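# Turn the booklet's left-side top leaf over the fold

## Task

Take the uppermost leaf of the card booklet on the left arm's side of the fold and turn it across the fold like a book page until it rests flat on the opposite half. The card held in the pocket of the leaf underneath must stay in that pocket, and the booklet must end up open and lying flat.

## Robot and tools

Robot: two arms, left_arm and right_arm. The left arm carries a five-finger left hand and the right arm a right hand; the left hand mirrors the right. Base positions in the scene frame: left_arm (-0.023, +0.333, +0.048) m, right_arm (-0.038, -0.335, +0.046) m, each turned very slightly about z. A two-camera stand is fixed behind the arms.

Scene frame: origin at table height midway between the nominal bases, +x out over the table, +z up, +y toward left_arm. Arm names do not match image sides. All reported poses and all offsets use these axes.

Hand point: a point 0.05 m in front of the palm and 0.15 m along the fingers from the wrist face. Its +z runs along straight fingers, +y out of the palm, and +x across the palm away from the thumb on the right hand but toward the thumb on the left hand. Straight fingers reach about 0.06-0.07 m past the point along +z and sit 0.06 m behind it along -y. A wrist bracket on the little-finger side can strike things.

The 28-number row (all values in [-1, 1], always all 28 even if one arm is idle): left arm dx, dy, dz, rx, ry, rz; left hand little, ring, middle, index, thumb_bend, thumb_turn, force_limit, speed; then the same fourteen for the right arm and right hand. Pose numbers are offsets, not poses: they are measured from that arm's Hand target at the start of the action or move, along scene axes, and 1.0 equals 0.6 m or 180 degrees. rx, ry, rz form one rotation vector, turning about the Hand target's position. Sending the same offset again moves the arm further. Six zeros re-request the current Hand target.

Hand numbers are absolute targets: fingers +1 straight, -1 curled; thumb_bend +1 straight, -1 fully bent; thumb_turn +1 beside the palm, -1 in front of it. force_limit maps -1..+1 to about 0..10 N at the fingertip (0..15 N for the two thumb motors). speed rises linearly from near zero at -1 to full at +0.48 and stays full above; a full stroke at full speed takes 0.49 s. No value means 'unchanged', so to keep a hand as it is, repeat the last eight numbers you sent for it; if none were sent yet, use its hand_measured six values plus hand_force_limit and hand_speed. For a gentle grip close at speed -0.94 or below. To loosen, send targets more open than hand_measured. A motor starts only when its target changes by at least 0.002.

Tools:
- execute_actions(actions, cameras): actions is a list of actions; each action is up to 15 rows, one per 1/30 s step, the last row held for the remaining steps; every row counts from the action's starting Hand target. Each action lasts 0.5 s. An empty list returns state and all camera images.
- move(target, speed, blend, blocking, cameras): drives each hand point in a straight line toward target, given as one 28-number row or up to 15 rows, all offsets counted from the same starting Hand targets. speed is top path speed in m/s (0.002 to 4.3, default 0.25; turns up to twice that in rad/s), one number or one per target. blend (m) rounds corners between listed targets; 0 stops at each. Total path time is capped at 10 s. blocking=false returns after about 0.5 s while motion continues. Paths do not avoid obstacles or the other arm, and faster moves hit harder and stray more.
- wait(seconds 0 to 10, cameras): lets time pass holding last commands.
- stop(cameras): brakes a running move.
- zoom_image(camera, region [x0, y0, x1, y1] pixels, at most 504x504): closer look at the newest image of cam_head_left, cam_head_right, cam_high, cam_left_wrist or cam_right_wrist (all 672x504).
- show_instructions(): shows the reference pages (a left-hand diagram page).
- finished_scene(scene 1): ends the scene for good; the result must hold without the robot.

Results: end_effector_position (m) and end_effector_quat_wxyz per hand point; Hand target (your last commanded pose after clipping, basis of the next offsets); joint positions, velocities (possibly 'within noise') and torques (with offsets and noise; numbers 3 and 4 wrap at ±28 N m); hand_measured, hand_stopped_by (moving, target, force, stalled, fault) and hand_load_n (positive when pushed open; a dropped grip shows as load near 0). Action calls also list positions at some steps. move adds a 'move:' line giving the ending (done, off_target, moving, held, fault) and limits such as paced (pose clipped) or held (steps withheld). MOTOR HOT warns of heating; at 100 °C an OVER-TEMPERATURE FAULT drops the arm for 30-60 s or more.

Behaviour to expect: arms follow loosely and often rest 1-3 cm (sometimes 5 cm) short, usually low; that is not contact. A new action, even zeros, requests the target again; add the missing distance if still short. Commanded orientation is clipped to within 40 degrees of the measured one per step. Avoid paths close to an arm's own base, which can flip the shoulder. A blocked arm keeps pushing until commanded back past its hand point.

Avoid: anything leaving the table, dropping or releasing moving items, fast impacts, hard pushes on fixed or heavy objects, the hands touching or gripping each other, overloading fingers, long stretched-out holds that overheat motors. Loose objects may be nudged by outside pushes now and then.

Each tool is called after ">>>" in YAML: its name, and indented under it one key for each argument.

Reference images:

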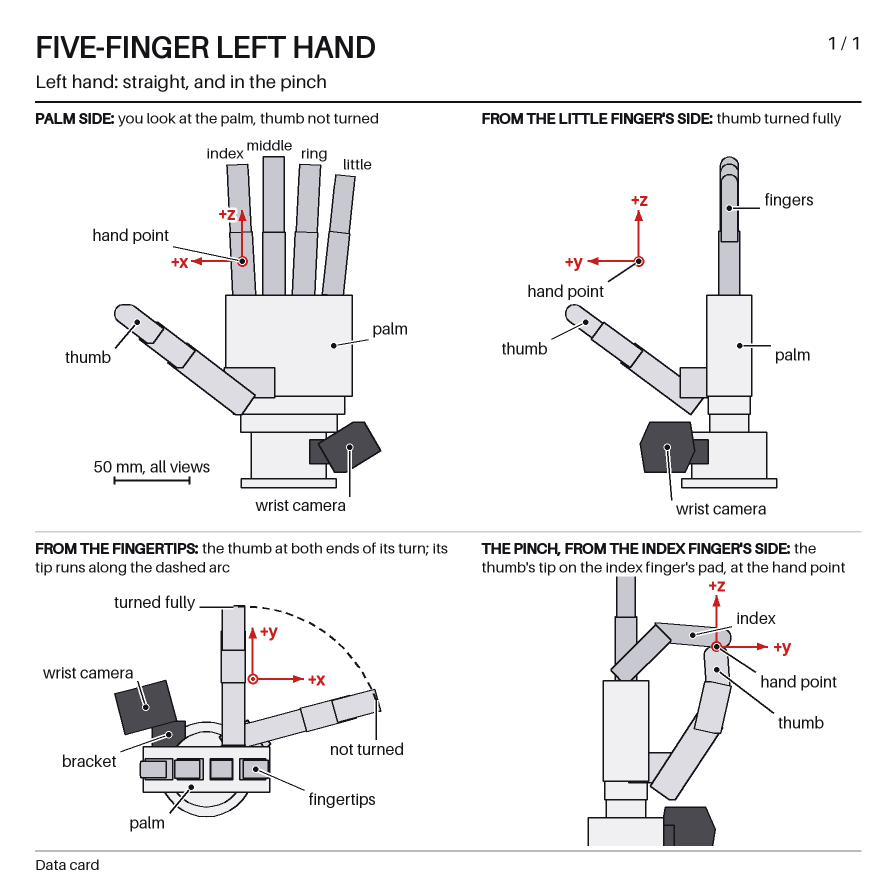

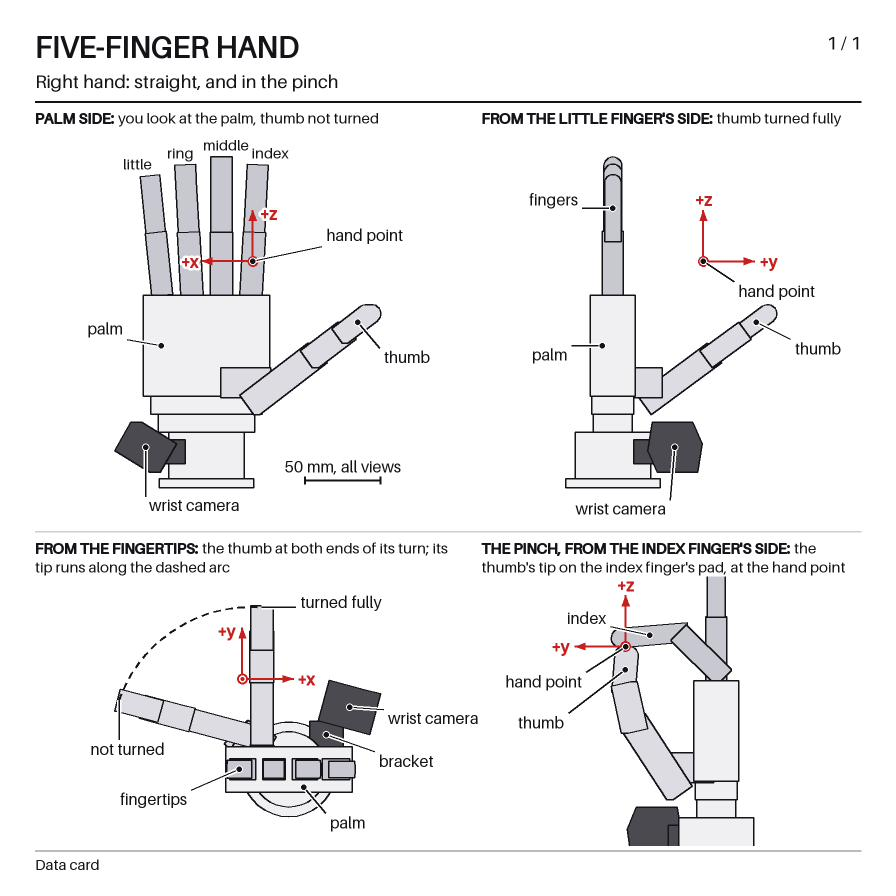

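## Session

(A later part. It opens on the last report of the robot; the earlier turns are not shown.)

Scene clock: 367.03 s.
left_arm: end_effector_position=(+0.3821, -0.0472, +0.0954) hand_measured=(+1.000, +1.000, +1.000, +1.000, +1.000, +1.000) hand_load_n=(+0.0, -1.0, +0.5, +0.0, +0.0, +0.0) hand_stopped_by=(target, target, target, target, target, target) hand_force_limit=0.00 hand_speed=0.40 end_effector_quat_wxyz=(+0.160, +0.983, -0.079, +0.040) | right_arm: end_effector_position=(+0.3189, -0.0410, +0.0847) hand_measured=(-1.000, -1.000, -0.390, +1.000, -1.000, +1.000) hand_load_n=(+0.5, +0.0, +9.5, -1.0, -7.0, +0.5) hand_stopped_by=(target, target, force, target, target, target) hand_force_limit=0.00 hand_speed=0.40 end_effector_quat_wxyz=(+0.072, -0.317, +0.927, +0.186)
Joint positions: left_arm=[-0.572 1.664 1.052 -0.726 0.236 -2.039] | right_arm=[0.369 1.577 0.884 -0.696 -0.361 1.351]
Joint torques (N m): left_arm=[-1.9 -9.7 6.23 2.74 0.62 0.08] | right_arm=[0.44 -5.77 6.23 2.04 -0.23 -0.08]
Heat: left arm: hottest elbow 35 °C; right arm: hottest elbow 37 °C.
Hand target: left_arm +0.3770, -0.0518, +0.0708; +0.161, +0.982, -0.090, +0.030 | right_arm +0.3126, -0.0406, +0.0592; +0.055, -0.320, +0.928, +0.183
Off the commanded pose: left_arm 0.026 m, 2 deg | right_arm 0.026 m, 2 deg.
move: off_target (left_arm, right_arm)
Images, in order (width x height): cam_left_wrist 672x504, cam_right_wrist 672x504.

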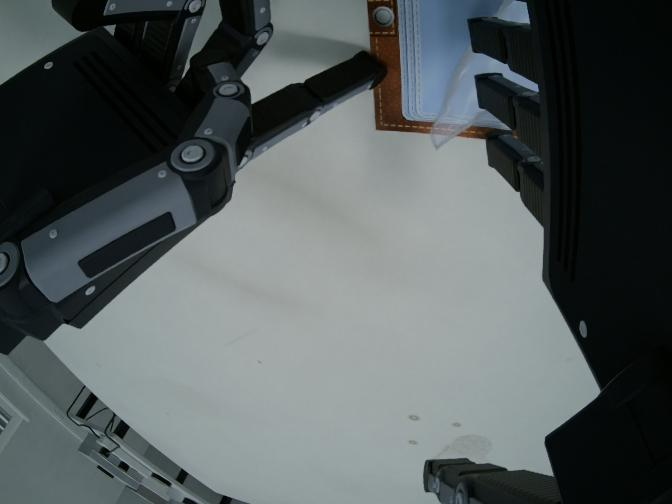

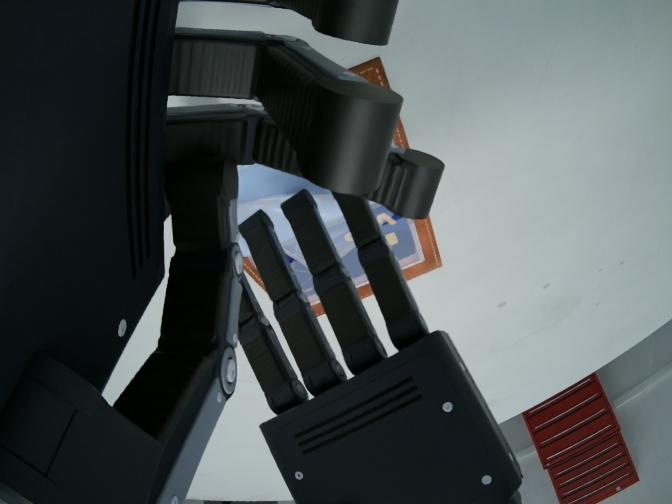

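>>> move:
  target: [0,0,0,0,0,0,1,1,1,1,1,1,0,0.4,0.0,0,0,0,0,0,-0.5,-0.3,0.1,1,-1,1,0,0.4]
  cameras: []

>>> move:
  target: [0,0,0.15,0,0,0,1,1,1,1,1,1,0,0.4,0.0,0,0,0,0,0,-0.5,-0.3,0.1,1,-1,1,0,0.4]
  cameras: ["cam_left_wrist","cam_right_wrist"]
  speed: 1.2

>>> zoom_image:
  camera: "cam_right_wrist"
  region: [220, 120, 460, 320]

Scene clock: 368.43 s.
left_arm: end_effector_position=(+0.3820, -0.0472, +0.0954) hand_measured=(+1.000, +1.000, +1.000, +1.000, +1.000, +1.000) hand_load_n=(+0.0, -1.0, +0.5, +0.0, +0.0, +0.0) hand_stopped_by=(target, target, target, target, target, target) hand_force_limit=0.00 hand_speed=0.40 end_effector_quat_wxyz=(+0.160, +0.983, -0.079, +0.040) | right_arm: end_effector_position=(+0.3189, -0.0410, +0.0847) hand_measured=(-0.500, -0.300, +0.100, +1.000, -1.000, +1.000) hand_load_n=(+0.0, +0.0, +0.0, -1.0, +0.5, +0.0) hand_stopped_by=(target, target, target, target, target, target) hand_force_limit=0.00 hand_speed=0.40 end_effector_quat_wxyz=(+0.072, -0.317, +0.927, +0.186)
Joint positions: left_arm=[-0.572 1.664 1.052 -0.726 0.236 -2.039] | right_arm=[0.369 1.577 0.884 -0.696 -0.361 1.351]
Joint torques (N m): left_arm=[-1.67 -9.47 6.27 2.8 0.63 0.09] | right_arm=[0.38 -5.6 6.39 2.1 -0.19 -0.08]
Heat: left arm: hottest elbow 35 °C; right arm: hottest elbow 37 °C.
Hand target: left_arm +0.3770, -0.0518, +0.0708; +0.161, +0.982, -0.090, +0.030 | right_arm +0.3126, -0.0406, +0.0592; +0.055, -0.320, +0.928, +0.183
Off the commanded pose: left_arm 0.026 m, 2 deg | right_arm 0.026 m, 2 deg.
move: off_target (left_arm, right_arm)
No camera images: "cameras" was empty.

Scene clock: 369.57 s.
left_arm: end_effector_position=(+0.3647, -0.0382, +0.1338) hand_measured=(+1.000, +1.000, +1.000, +1.000, +1.000, +1.000) hand_load_n=(+0.0, +0.0, +0.0, +0.0, +0.0, +0.0) hand_stopped_by=(target, target, target, target, target, target) hand_force_limit=0.00 hand_speed=0.40 end_effector_quat_wxyz=(+0.148, +0.986, -0.078, +0.008) | right_arm: end_effector_position=(+0.3208, -0.0392, +0.0848) hand_measured=(-0.500, -0.300, +0.100, +1.000, -1.000, +1.000) hand_load_n=(+0.0, +0.0, +0.0, -2.0, +0.5, +0.0) hand_stopped_by=(target, target, target, target, target, target) hand_force_limit=0.00 hand_speed=0.40 end_effector_quat_wxyz=(+0.077, -0.318, +0.926, +0.190)
Joint positions: left_arm=[-0.572 1.593 1.099 -0.911 0.249 -2.036] | right_arm=[0.369 1.581 0.884 -0.683 -0.367 1.349]
Joint torques (N m): left_arm=[-1.85 -13.74 11.89 0.53 0.2 0.07] | right_arm=[0.26 -5.66 6.39 1.54 0.05 -0.08]
Heat: left arm: hottest elbow 35 °C; right arm: hottest elbow 36 °C.
Hand target: left_arm +0.3770, -0.0518, +0.1610; +0.161, +0.982, -0.090, +0.030 | right_arm +0.3126, -0.0406, +0.0593; +0.056, -0.320, +0.928, +0.183
Off the commanded pose: left_arm 0.033 m, 3 deg | right_arm 0.027 m, 3 deg.
move: off_target (left_arm, right_arm)
Images, in order (width x height): cam_left_wrist 672x504, cam_right_wrist 672x504.

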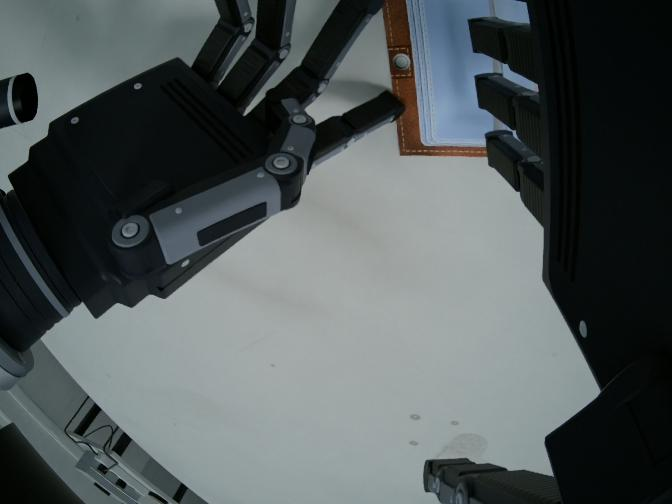

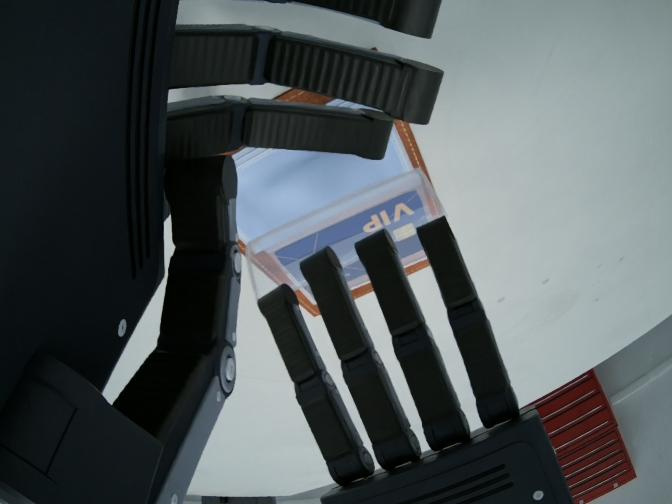

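Scaled by 2.100 from the camera's 672x504 image, which has a finer 960x720 frame.

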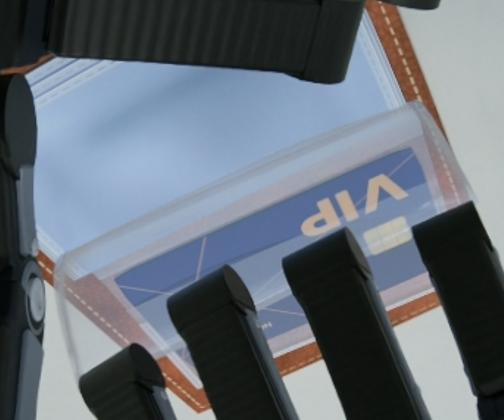

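>>> zoom_image:
  camera: "cam_left_wrist"
  region: [380, 0, 540, 180]

>>> wait:
  seconds: 0.3
  cameras: ["cam_left_wrist","cam_right_wrist","cam_high"]

>>> zoom_image:
  camera: "cam_right_wrist"
  region: [220, 120, 460, 320]

Scaled by 2.800 from the camera's 672x504 image, which has a finer 960x720 frame.

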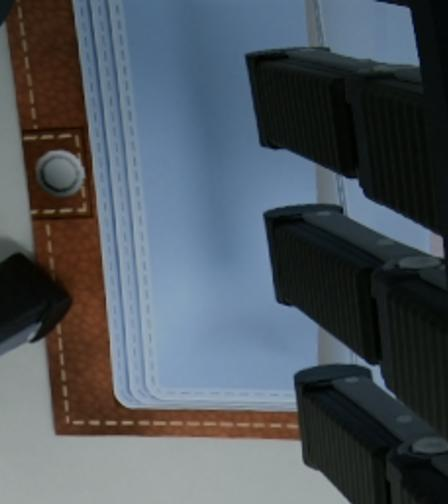

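Scene clock: 370.67 s.
left_arm: end_effector_position=(+0.3647, -0.0382, +0.1338) hand_measured=(+1.000, +1.000, +1.000, +1.000, +1.000, +1.000) hand_load_n=(+0.0, +0.0, +0.0, +0.0, -0.5, +0.0) hand_stopped_by=(target, target, target, target, target, target) hand_force_limit=0.00 hand_speed=0.40 end_effector_quat_wxyz=(+0.148, +0.986, -0.078, +0.008) | right_arm: end_effector_position=(+0.3208, -0.0392, +0.0848) hand_measured=(-0.500, -0.300, +0.100, +1.000, -1.000, +1.000) hand_load_n=(+0.0, +0.0, +0.0, -2.0, +0.0, +0.0) hand_stopped_by=(target, target, target, target, target, target) hand_force_limit=0.00 hand_speed=0.40 end_effector_quat_wxyz=(+0.077, -0.318, +0.926, +0.190)
Joint positions: left_arm=[-0.572 1.593 1.099 -0.911 0.249 -2.036] | right_arm=[0.369 1.581 0.884 -0.683 -0.367 1.349]
Joint torques (N m): left_arm=[-1.73 -13.68 11.89 0.5 0.2 0.06] | right_arm=[0.09 -5.54 6.26 1.48 0.03 -0.04]
Heat: left arm: hottest elbow 35 °C; right arm: hottest elbow 36 °C.
Hand target: left_arm +0.3770, -0.0518, +0.1610; +0.161, +0.982, -0.091, +0.030 | right_arm +0.3126, -0.0406, +0.0593; +0.056, -0.320, +0.928, +0.183
Off the commanded pose: left_arm 0.033 m, 3 deg | right_arm 0.027 m, 3 deg.
wait: 0.30 s; at rest from the start
Images, in order (width x height): cam_high 672x504, cam_left_wrist 672x504, cam_right_wrist 672x504.

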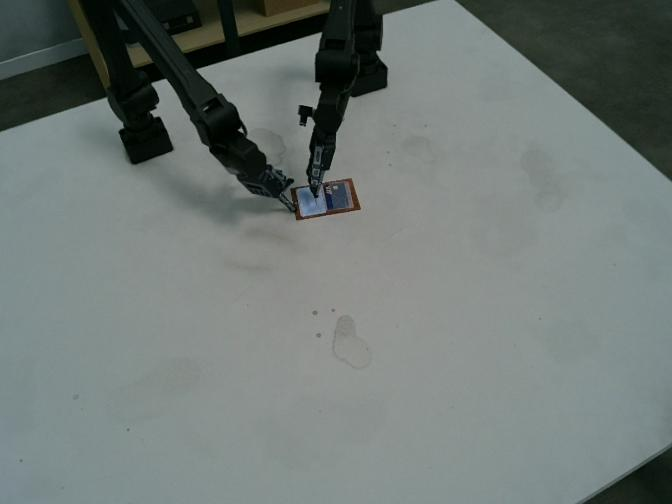

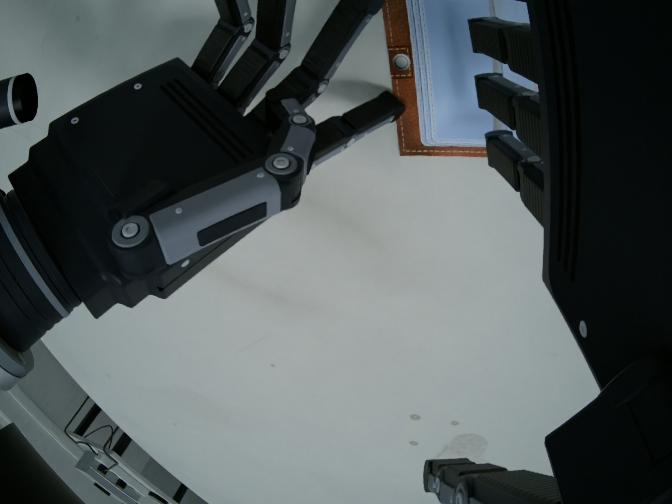

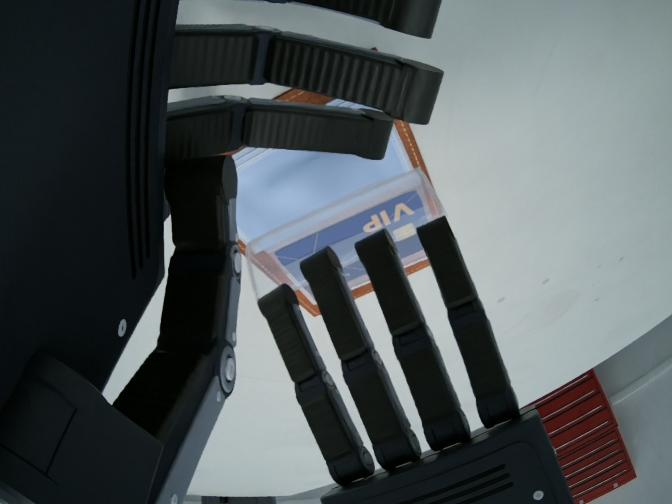

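Scaled by 2.100 from the camera's 672x504 image, which has a finer 960x720 frame.

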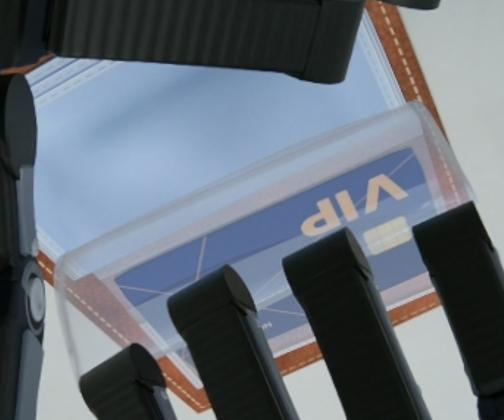

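>>> zoom_image:
  camera: "cam_left_wrist"
  region: [460, 0, 540, 80]

>>> zoom_image:
  camera: "cam_left_wrist"
  region: [460, 70, 540, 150]

>>> zoom_image:
  camera: "cam_high"
  region: [270, 160, 380, 240]

Scaled by 6.300 from the camera's 672x504 image, which has a finer 960x720 frame.

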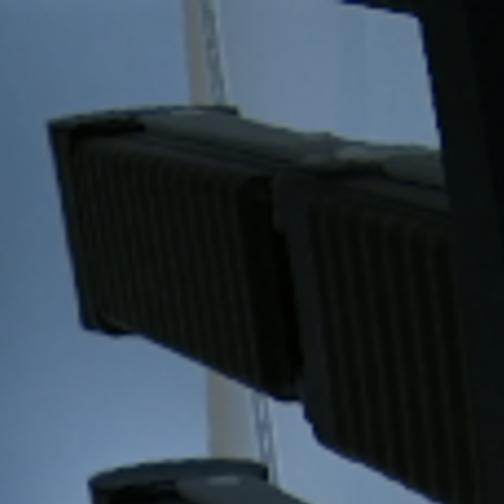

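Scaled by 6.300 from the camera's 672x504 image, which has a finer 960x720 frame.

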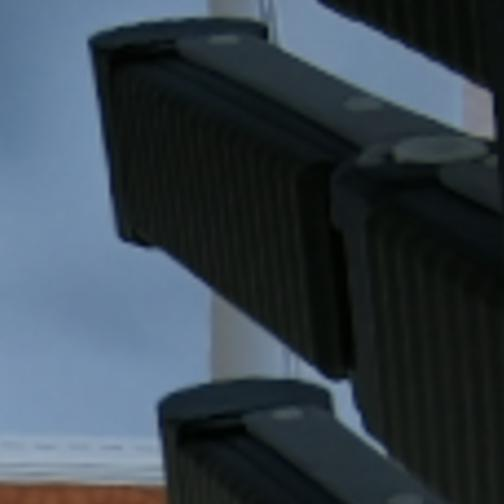

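Scaled by 4.582.

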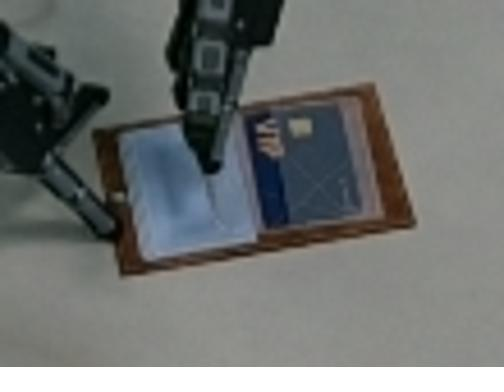

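>>> move:
  target:
    - [0,0,0,0,0,0,1,1,1,1,1,1,0,0.4,0.0,-0.02,0.1,0,0,0,-0.5,-0.3,0.1,1,-1,1,0,0.4]
    - [0,0,0,0,0,0,1,1,1,1,1,1,0,0.4,0.0,-0.15,0.15,0,0,0,-0.5,-0.3,0.1,1,-1,1,0,0.4]
  cameras: ["cam_left_wrist","cam_right_wrist","cam_high"]
  speed: 0.2
  blend: 0.02

>>> zoom_image:
  camera: "cam_high"
  region: [270, 160, 380, 240]

Scene clock: 379.87 s.
left_arm: end_effector_position=(+0.3647, -0.0382, +0.1338) hand_measured=(+1.000, +1.000, +1.000, +1.000, +1.000, +1.000) hand_load_n=(-0.5, +0.0, +0.0, +0.0, +0.0, +0.0) hand_stopped_by=(target, target, target, target, target, target) hand_force_limit=0.00 hand_speed=0.40 end_effector_quat_wxyz=(+0.148, +0.986, -0.078, +0.008) | right_arm: end_effector_position=(+0.2973, -0.1316, +0.1310) hand_measured=(-0.500, -0.300, +0.100, +1.000, -1.000, +1.000) hand_load_n=(+0.0, +0.0, +0.5, +0.0, +0.5, +0.0) hand_stopped_by=(target, target, target, target, target, target) hand_force_limit=0.00 hand_speed=0.40 end_effector_quat_wxyz=(+0.033, -0.315, +0.930, +0.185)
Joint positions: left_arm=[-0.572 1.593 1.099 -0.911 0.249 -2.036] | right_arm=[0.161 1.435 0.884 -1 -0.377 1.119]
Joint torques (N m): left_arm=[-2.02 -13.57 11.82 0.54 0.2 0.05] | right_arm=[-0.15 -8.76 11.44 -0.01 -0.45 -0.13]
Heat: left arm: hottest elbow 36 °C; right arm: hottest elbow 36 °C.
Hand target: left_arm +0.3770, -0.0518, +0.1610; +0.161, +0.982, -0.091, +0.030 | right_arm +0.3126, -0.1306, +0.1493; +0.055, -0.320, +0.928, +0.183
Off the commanded pose: left_arm 0.033 m, 3 deg | right_arm 0.024 m, 3 deg.
move: off_target (left_arm, right_arm)
Images, in order (width x height): cam_high 672x504, cam_left_wrist 672x504, cam_right_wrist 672x504.

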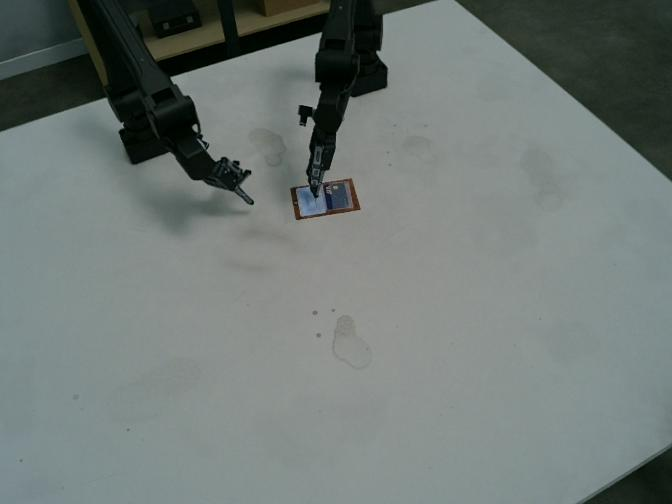

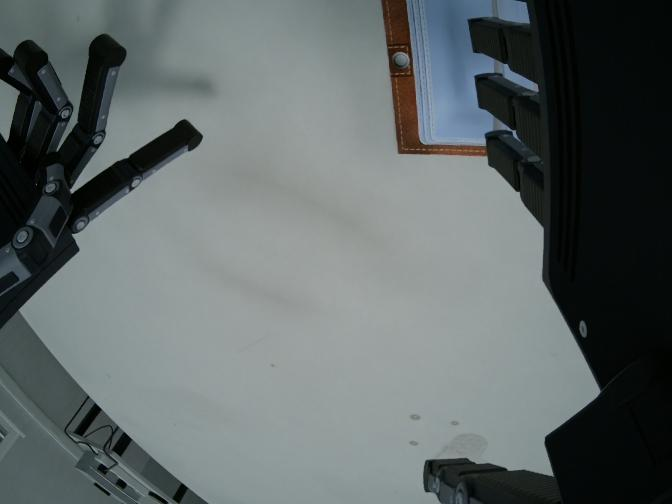

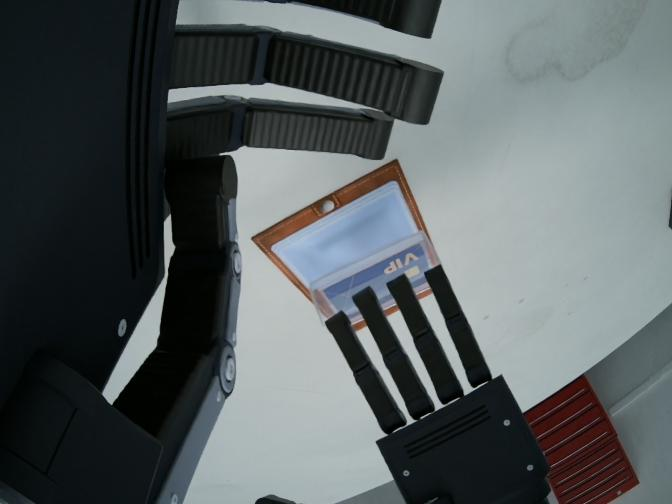

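Scaled by 4.582.

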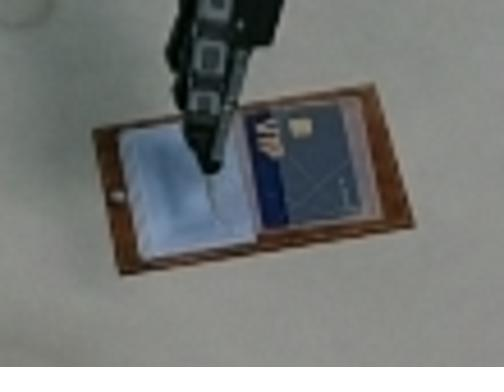

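>>> zoom_image:
  camera: "cam_right_wrist"
  region: [300, 220, 460, 350]

Scaled by 3.150 from the camera's 672x504 image, which has a finer 960x720 frame.

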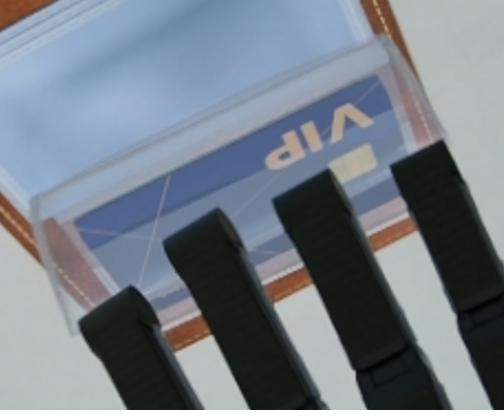

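>>> move:
  target: [0,-0.01,0.06,0,0,0,1,1,1,1,1,1,0,0.4,0.0,0,0,0,0,0,-0.5,-0.3,0.1,1,-1,1,0,0.4]
  cameras: ["cam_left_wrist","cam_right_wrist","cam_high"]
  speed: 0.3

>>> zoom_image:
  camera: "cam_high"
  region: [270, 160, 380, 240]

>>> zoom_image:
  camera: "cam_right_wrist"
  region: [240, 150, 460, 350]

Scene clock: 384.17 s.
left_arm: end_effector_position=(+0.3683, -0.0411, +0.1677) hand_measured=(+1.000, +1.000, +1.000, +1.000, +1.000, +1.000) hand_load_n=(+0.0, +0.0, +0.0, +0.5, +0.0, +0.0) hand_stopped_by=(target, target, target, target, target, target) hand_force_limit=0.00 hand_speed=0.40 end_effector_quat_wxyz=(+0.148, +0.986, -0.078, +0.007) | right_arm: end_effector_position=(+0.2973, -0.1316, +0.1310) hand_measured=(-0.500, -0.300, +0.100, +1.000, -1.000, +1.000) hand_load_n=(+0.0, +0.0, +0.5, +0.0, +0.5, +0.0) hand_stopped_by=(target, target, target, target, target, target) hand_force_limit=0.00 hand_speed=0.40 end_effector_quat_wxyz=(+0.033, -0.315, +0.930, +0.185)
Joint positions: left_arm=[-0.573 1.565 1.163 -1.005 0.249 -2.036] | right_arm=[0.161 1.435 0.884 -1 -0.377 1.119]
Joint torques (N m): left_arm=[-2.84 -13.74 12.45 0.54 0.15 -0.02] | right_arm=[-0.91 -9.11 11.26 0.03 -0.49 -0.13]
Heat: left arm: hottest elbow 36 °C; right arm: hottest elbow 37 °C.
Hand target: left_arm +0.3769, -0.0578, +0.1968; +0.161, +0.982, -0.090, +0.030 | right_arm +0.3126, -0.1306, +0.1492; +0.055, -0.320, +0.928, +0.183
Off the commanded pose: left_arm 0.035 m, 3 deg | right_arm 0.024 m, 3 deg.
move: off_target (left_arm, right_arm)
Images, in order (width x height): cam_high 672x504, cam_left_wrist 672x504, cam_right_wrist 672x504.

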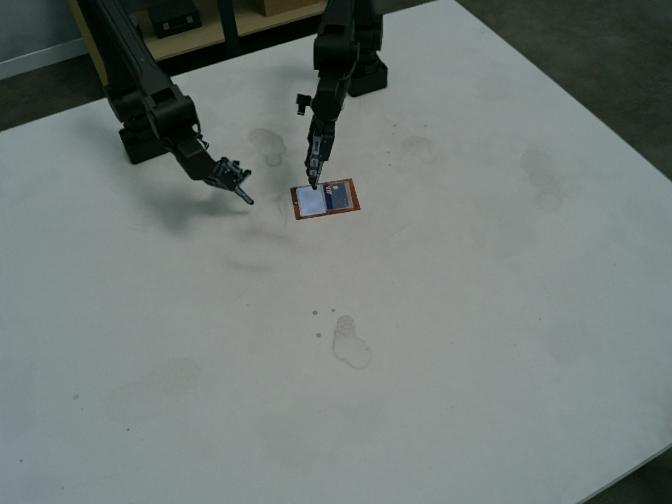

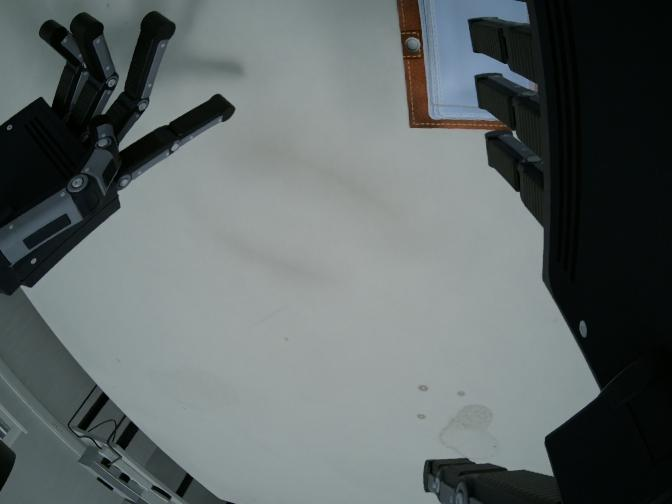

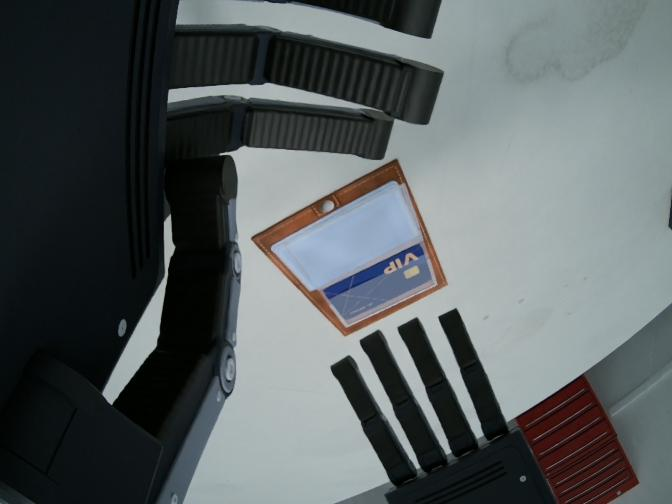

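Scaled by 4.582.

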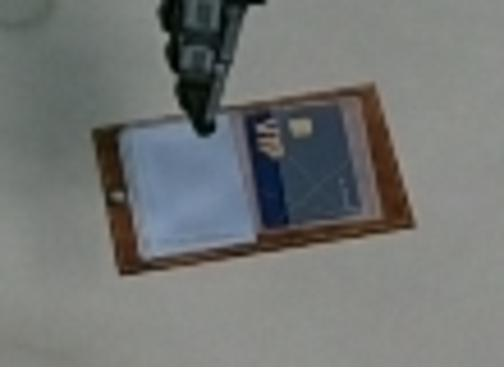

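Scaled by 2.291 from the camera's 672x504 image, which has a finer 960x720 frame.

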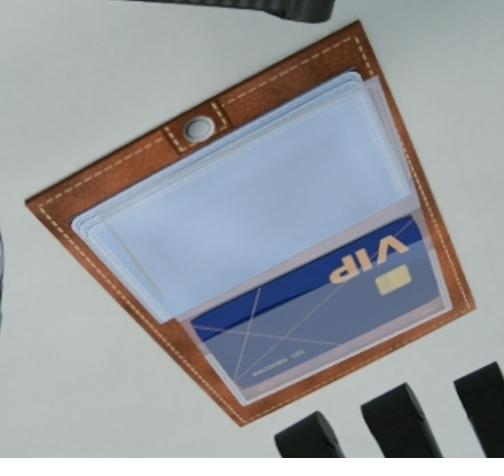

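>>> move:
  target:
    - [0,0.05,0.05,0,0,0,1,1,1,1,1,1,0,0.4,0.0,0,0,0,0,0,-0.5,-0.3,0.1,1,-1,1,0,0.4]
    - [0,0.25,0.05,0,0,0,1,1,1,1,1,1,0,0.4,0.0,0.06,0.05,-0.1,0,0,-0.5,-0.3,0.1,1,-1,1,0,0.4]
  cameras: ["cam_left_wrist","cam_right_wrist","cam_high"]
  speed: 0.35
  blend: 0.02

>>> zoom_image:
  camera: "cam_right_wrist"
  region: [240, 120, 480, 350]

>>> zoom_image:
  camera: "cam_high"
  region: [280, 170, 370, 230]

Scene clock: 386.97 s.
left_arm: end_effector_position=(+0.3776, +0.0866, +0.2192) hand_measured=(+1.000, +1.000, +1.000, +1.000, +1.000, +1.000) hand_load_n=(-0.5, +0.0, +0.0, +0.0, -0.5, +0.0) hand_stopped_by=(target, target, target, target, target, target) hand_force_limit=0.00 hand_speed=0.40 end_effector_quat_wxyz=(+0.159, +0.983, -0.089, +0.024) | right_arm: end_effector_position=(+0.2937, -0.1049, +0.1632) hand_measured=(-0.500, -0.300, +0.100, +1.000, -1.000, +1.000) hand_load_n=(+0.0, +0.5, +0.5, +0.0, +0.0, +0.0) hand_stopped_by=(target, target, target, target, target, target) hand_force_limit=0.00 hand_speed=0.40 end_effector_quat_wxyz=(-0.012, -0.325, +0.945, +0.036)
Joint positions: left_arm=[-0.286 1.392 1.109 -1.166 0.3 -1.724] | right_arm=[0.372 1.413 1.052 -1.229 -0.073 1.316]
Joint torques (N m): left_arm=[-0.03 -11.81 8.51 0.51 0.28 0.07] | right_arm=[-0.79 -6.59 13.85 -0.16 -0.07 0.05]
Heat: left arm: hottest elbow 37 °C; right arm: hottest elbow 38 °C.
Hand target: left_arm +0.3770, +0.0921, +0.2269; +0.161, +0.982, -0.091, +0.030 | right_arm +0.3126, -0.0946, +0.1794; +0.005, -0.324, +0.945, +0.036
Off the commanded pose: left_arm 0.009 m, 1 deg | right_arm 0.027 m, 2 deg.
move: off_target (right_arm)
Images, in order (width x height): cam_high 672x504, cam_left_wrist 672x504, cam_right_wrist 672x504.

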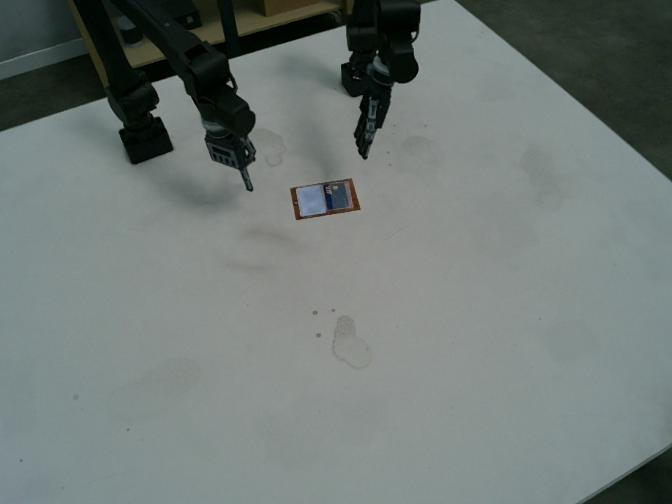

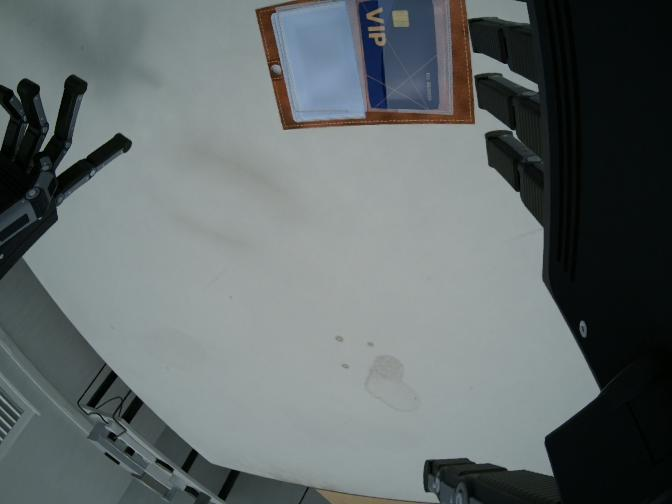

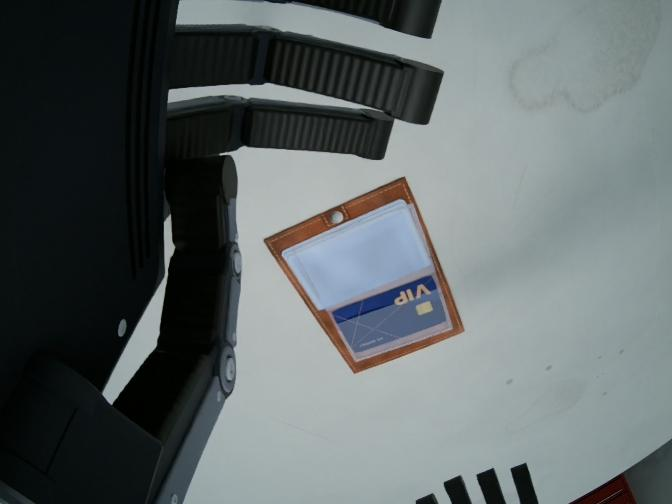

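Scaled by 2.100 from the camera's 672x504 image, which has a finer 960x720 frame.

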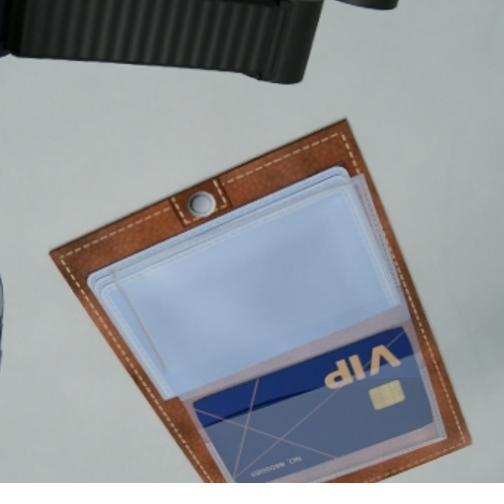

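Scaled by 5.600.

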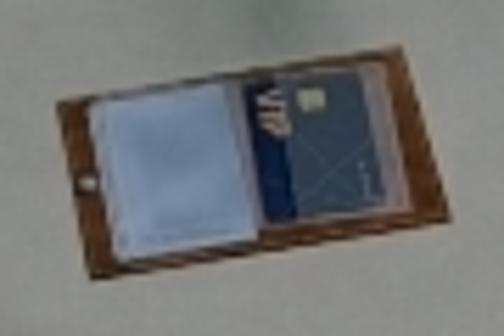

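>>> zoom_image:
  camera: "cam_left_wrist"
  region: [240, 0, 480, 140]

>>> zoom_image:
  camera: "cam_right_wrist"
  region: [270, 170, 370, 300]

>>> zoom_image:
  camera: "cam_right_wrist"
  region: [360, 170, 480, 300]

Scaled by 2.100 from the camera's 672x504 image, which has a finer 960x720 frame.

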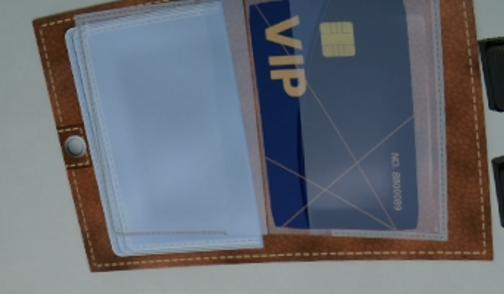

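Scaled by 3.877 from the camera's 672x504 image, which has a finer 960x720 frame.

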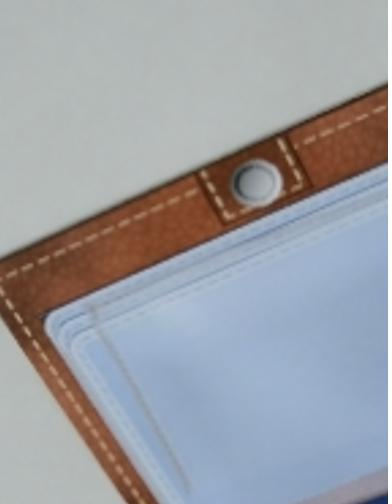

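Scaled by 3.877 from the camera's 672x504 image, which has a finer 960x720 frame.

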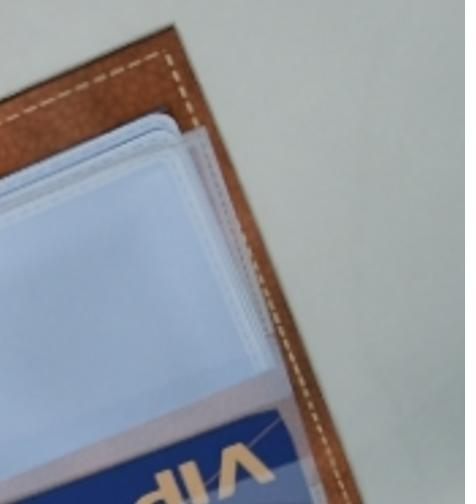

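>>> move:
  target: [0,0.05,0.0,0,0,0,1,1,1,1,1,1,0,0.4,0.0,-0.08,-0.07,0.33,0,0,-1,-1,-0.3,-0.3,1,1,0,0.4]
  cameras: ["cam_left_wrist","cam_right_wrist"]
  speed: 0.5

Scene clock: 394.77 s.
left_arm: end_effector_position=(+0.3789, +0.1157, +0.2193) hand_measured=(+1.000, +1.000, +1.000, +1.000, +1.000, +1.000) hand_load_n=(+0.0, +0.0, +0.0, +0.0, -0.5, +0.0) hand_stopped_by=(target, target, target, target, target, target) hand_force_limit=0.00 hand_speed=0.40 end_effector_quat_wxyz=(+0.159, +0.983, -0.091, +0.023) | right_arm: end_effector_position=(+0.3091, -0.1405, +0.1394) hand_measured=(-1.000, -1.000, -0.300, -0.300, +1.000, +1.000) hand_load_n=(+0.5, +0.0, +0.0, +0.0, -0.5, +0.0) hand_stopped_by=(target, target, target, target, target, target) hand_force_limit=0.00 hand_speed=0.40 end_effector_quat_wxyz=(+0.165, -0.281, +0.804, +0.498)
Joint positions: left_arm=[-0.213 1.38 1.097 -1.19 0.309 -1.645] | right_arm=[-0.058 1.694 0.779 -0.731 -1.103 0.83]
Joint torques (N m): left_arm=[-0.09 -11.69 8.14 0.46 0.28 0.04] | right_arm=[-1.2 -8 6.74 -0.05 -0.92 -0.11]
Heat: left arm: hottest elbow 37 °C; right arm: hottest elbow 39 °C.
Hand target: left_arm +0.3769, +0.1221, +0.2269; +0.161, +0.982, -0.091, +0.030 | right_arm +0.3126, -0.1427, +0.1373; +0.165, -0.279, +0.803, +0.499
Off the commanded pose: left_arm 0.010 m, 1 deg | right_arm 0.005 m, 0 deg.
move: done
Images, in order (width x height): cam_left_wrist 672x504, cam_right_wrist 672x504.

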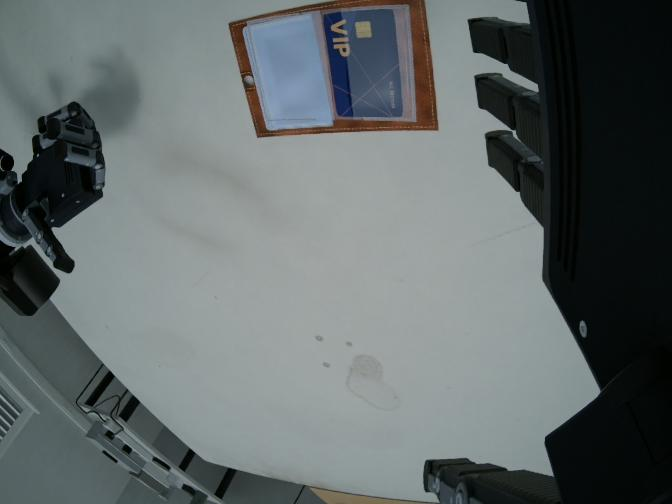

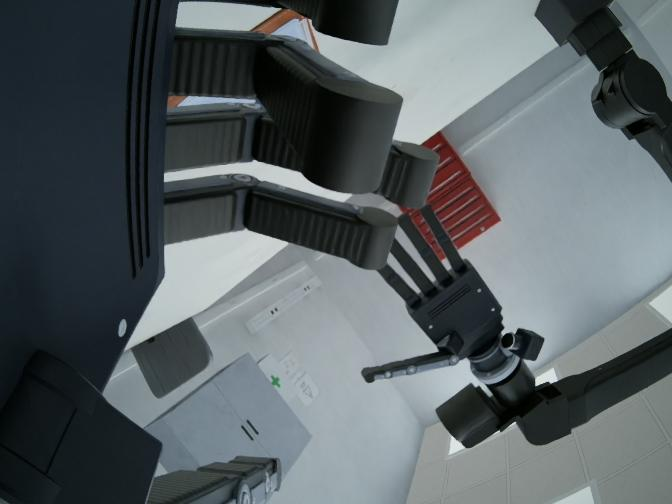

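>>> move:
  target: [0,0,0.0,0,0,0,1,1,1,1,1,1,0,0.4,0.0,-0.02,0.0,-0.14,0,0,1,1,1,1,-1,1,0,0.48]
  cameras: ["cam_right_wrist"]
  speed: 0.5

Scene clock: 396.80 s.
left_arm: end_effector_position=(+0.3789, +0.1157, +0.2193) hand_measured=(+1.000, +1.000, +1.000, +1.000, +1.000, +1.000) hand_load_n=(+0.0, +0.0, +0.0, +0.0, +0.0, +0.0) hand_stopped_by=(target, target, target, target, target, target) hand_force_limit=0.00 hand_speed=0.40 end_effector_quat_wxyz=(+0.159, +0.983, -0.091, +0.023) | right_arm: end_effector_position=(+0.2930, -0.1574, +0.1214) hand_measured=(+1.000, +1.000, +1.000, +1.000, -1.000, +1.000) hand_load_n=(+0.0, +0.0, +0.0, +0.0, +0.0, +0.0) hand_stopped_by=(target, target, target, target, target, target) hand_force_limit=0.00 hand_speed=0.48 end_effector_quat_wxyz=(+0.081, -0.302, +0.895, +0.319)
Joint positions: left_arm=[-0.213 1.38 1.097 -1.19 0.309 -1.645] | right_arm=[-0.02 1.516 0.792 -0.895 -0.67 0.92]
Joint torques (N m): left_arm=[-0.03 -11.63 8.17 0.4 0.31 0.07] | right_arm=[0.5 -8.12 11.11 -0.06 -0.49 0.03]
Heat: left arm: hottest elbow 37 °C; right arm: hottest elbow 39 °C.
Hand target: left_arm +0.3769, +0.1221, +0.2269; +0.161, +0.982, -0.091, +0.030 | right_arm +0.3126, -0.1546, +0.1373; +0.100, -0.309, +0.893, +0.312
Off the commanded pose: left_arm 0.010 m, 1 deg | right_arm 0.025 m, 2 deg.
move: off_target (right_arm)
Images, in order (width x height): cam_right_wrist 672x504.

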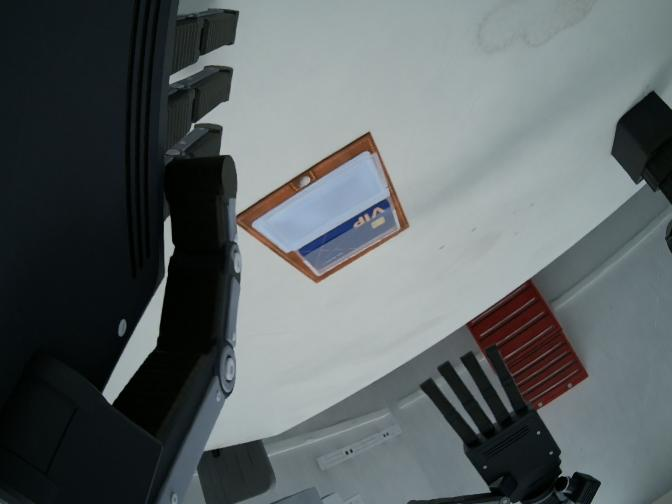

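>>> zoom_image:
  camera: "cam_right_wrist"
  region: [235, 120, 325, 210]

>>> zoom_image:
  camera: "cam_right_wrist"
  region: [325, 120, 415, 210]

>>> zoom_image:
  camera: "cam_right_wrist"
  region: [235, 195, 325, 285]

Scaled by 5.600 from the camera's 672x504 image, which has a finer 960x720 frame.

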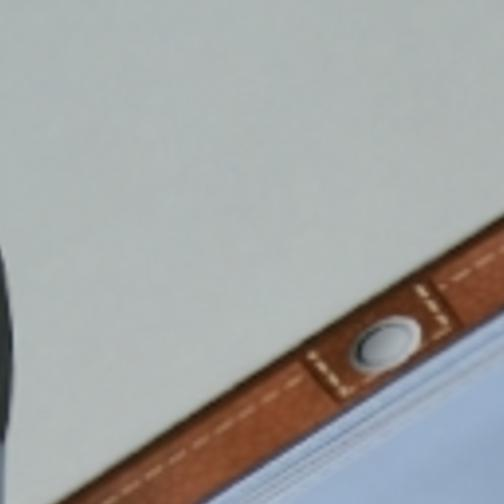

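Scaled by 5.600 from the camera's 672x504 image, which has a finer 960x720 frame.

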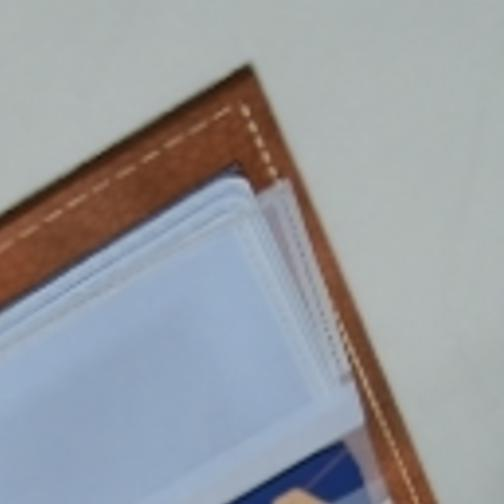

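Scaled by 5.600 from the camera's 672x504 image, which has a finer 960x720 frame.

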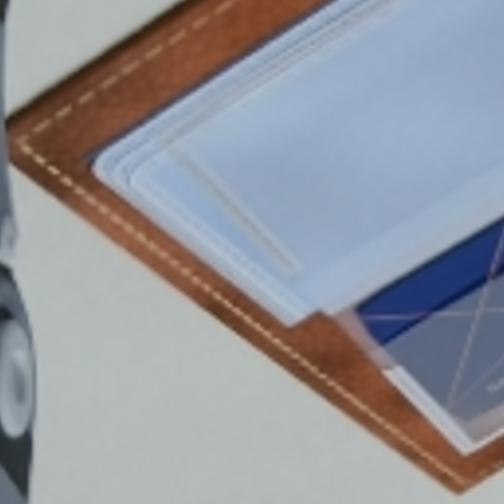

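>>> finished_scene:

The scene is finished: the task was done.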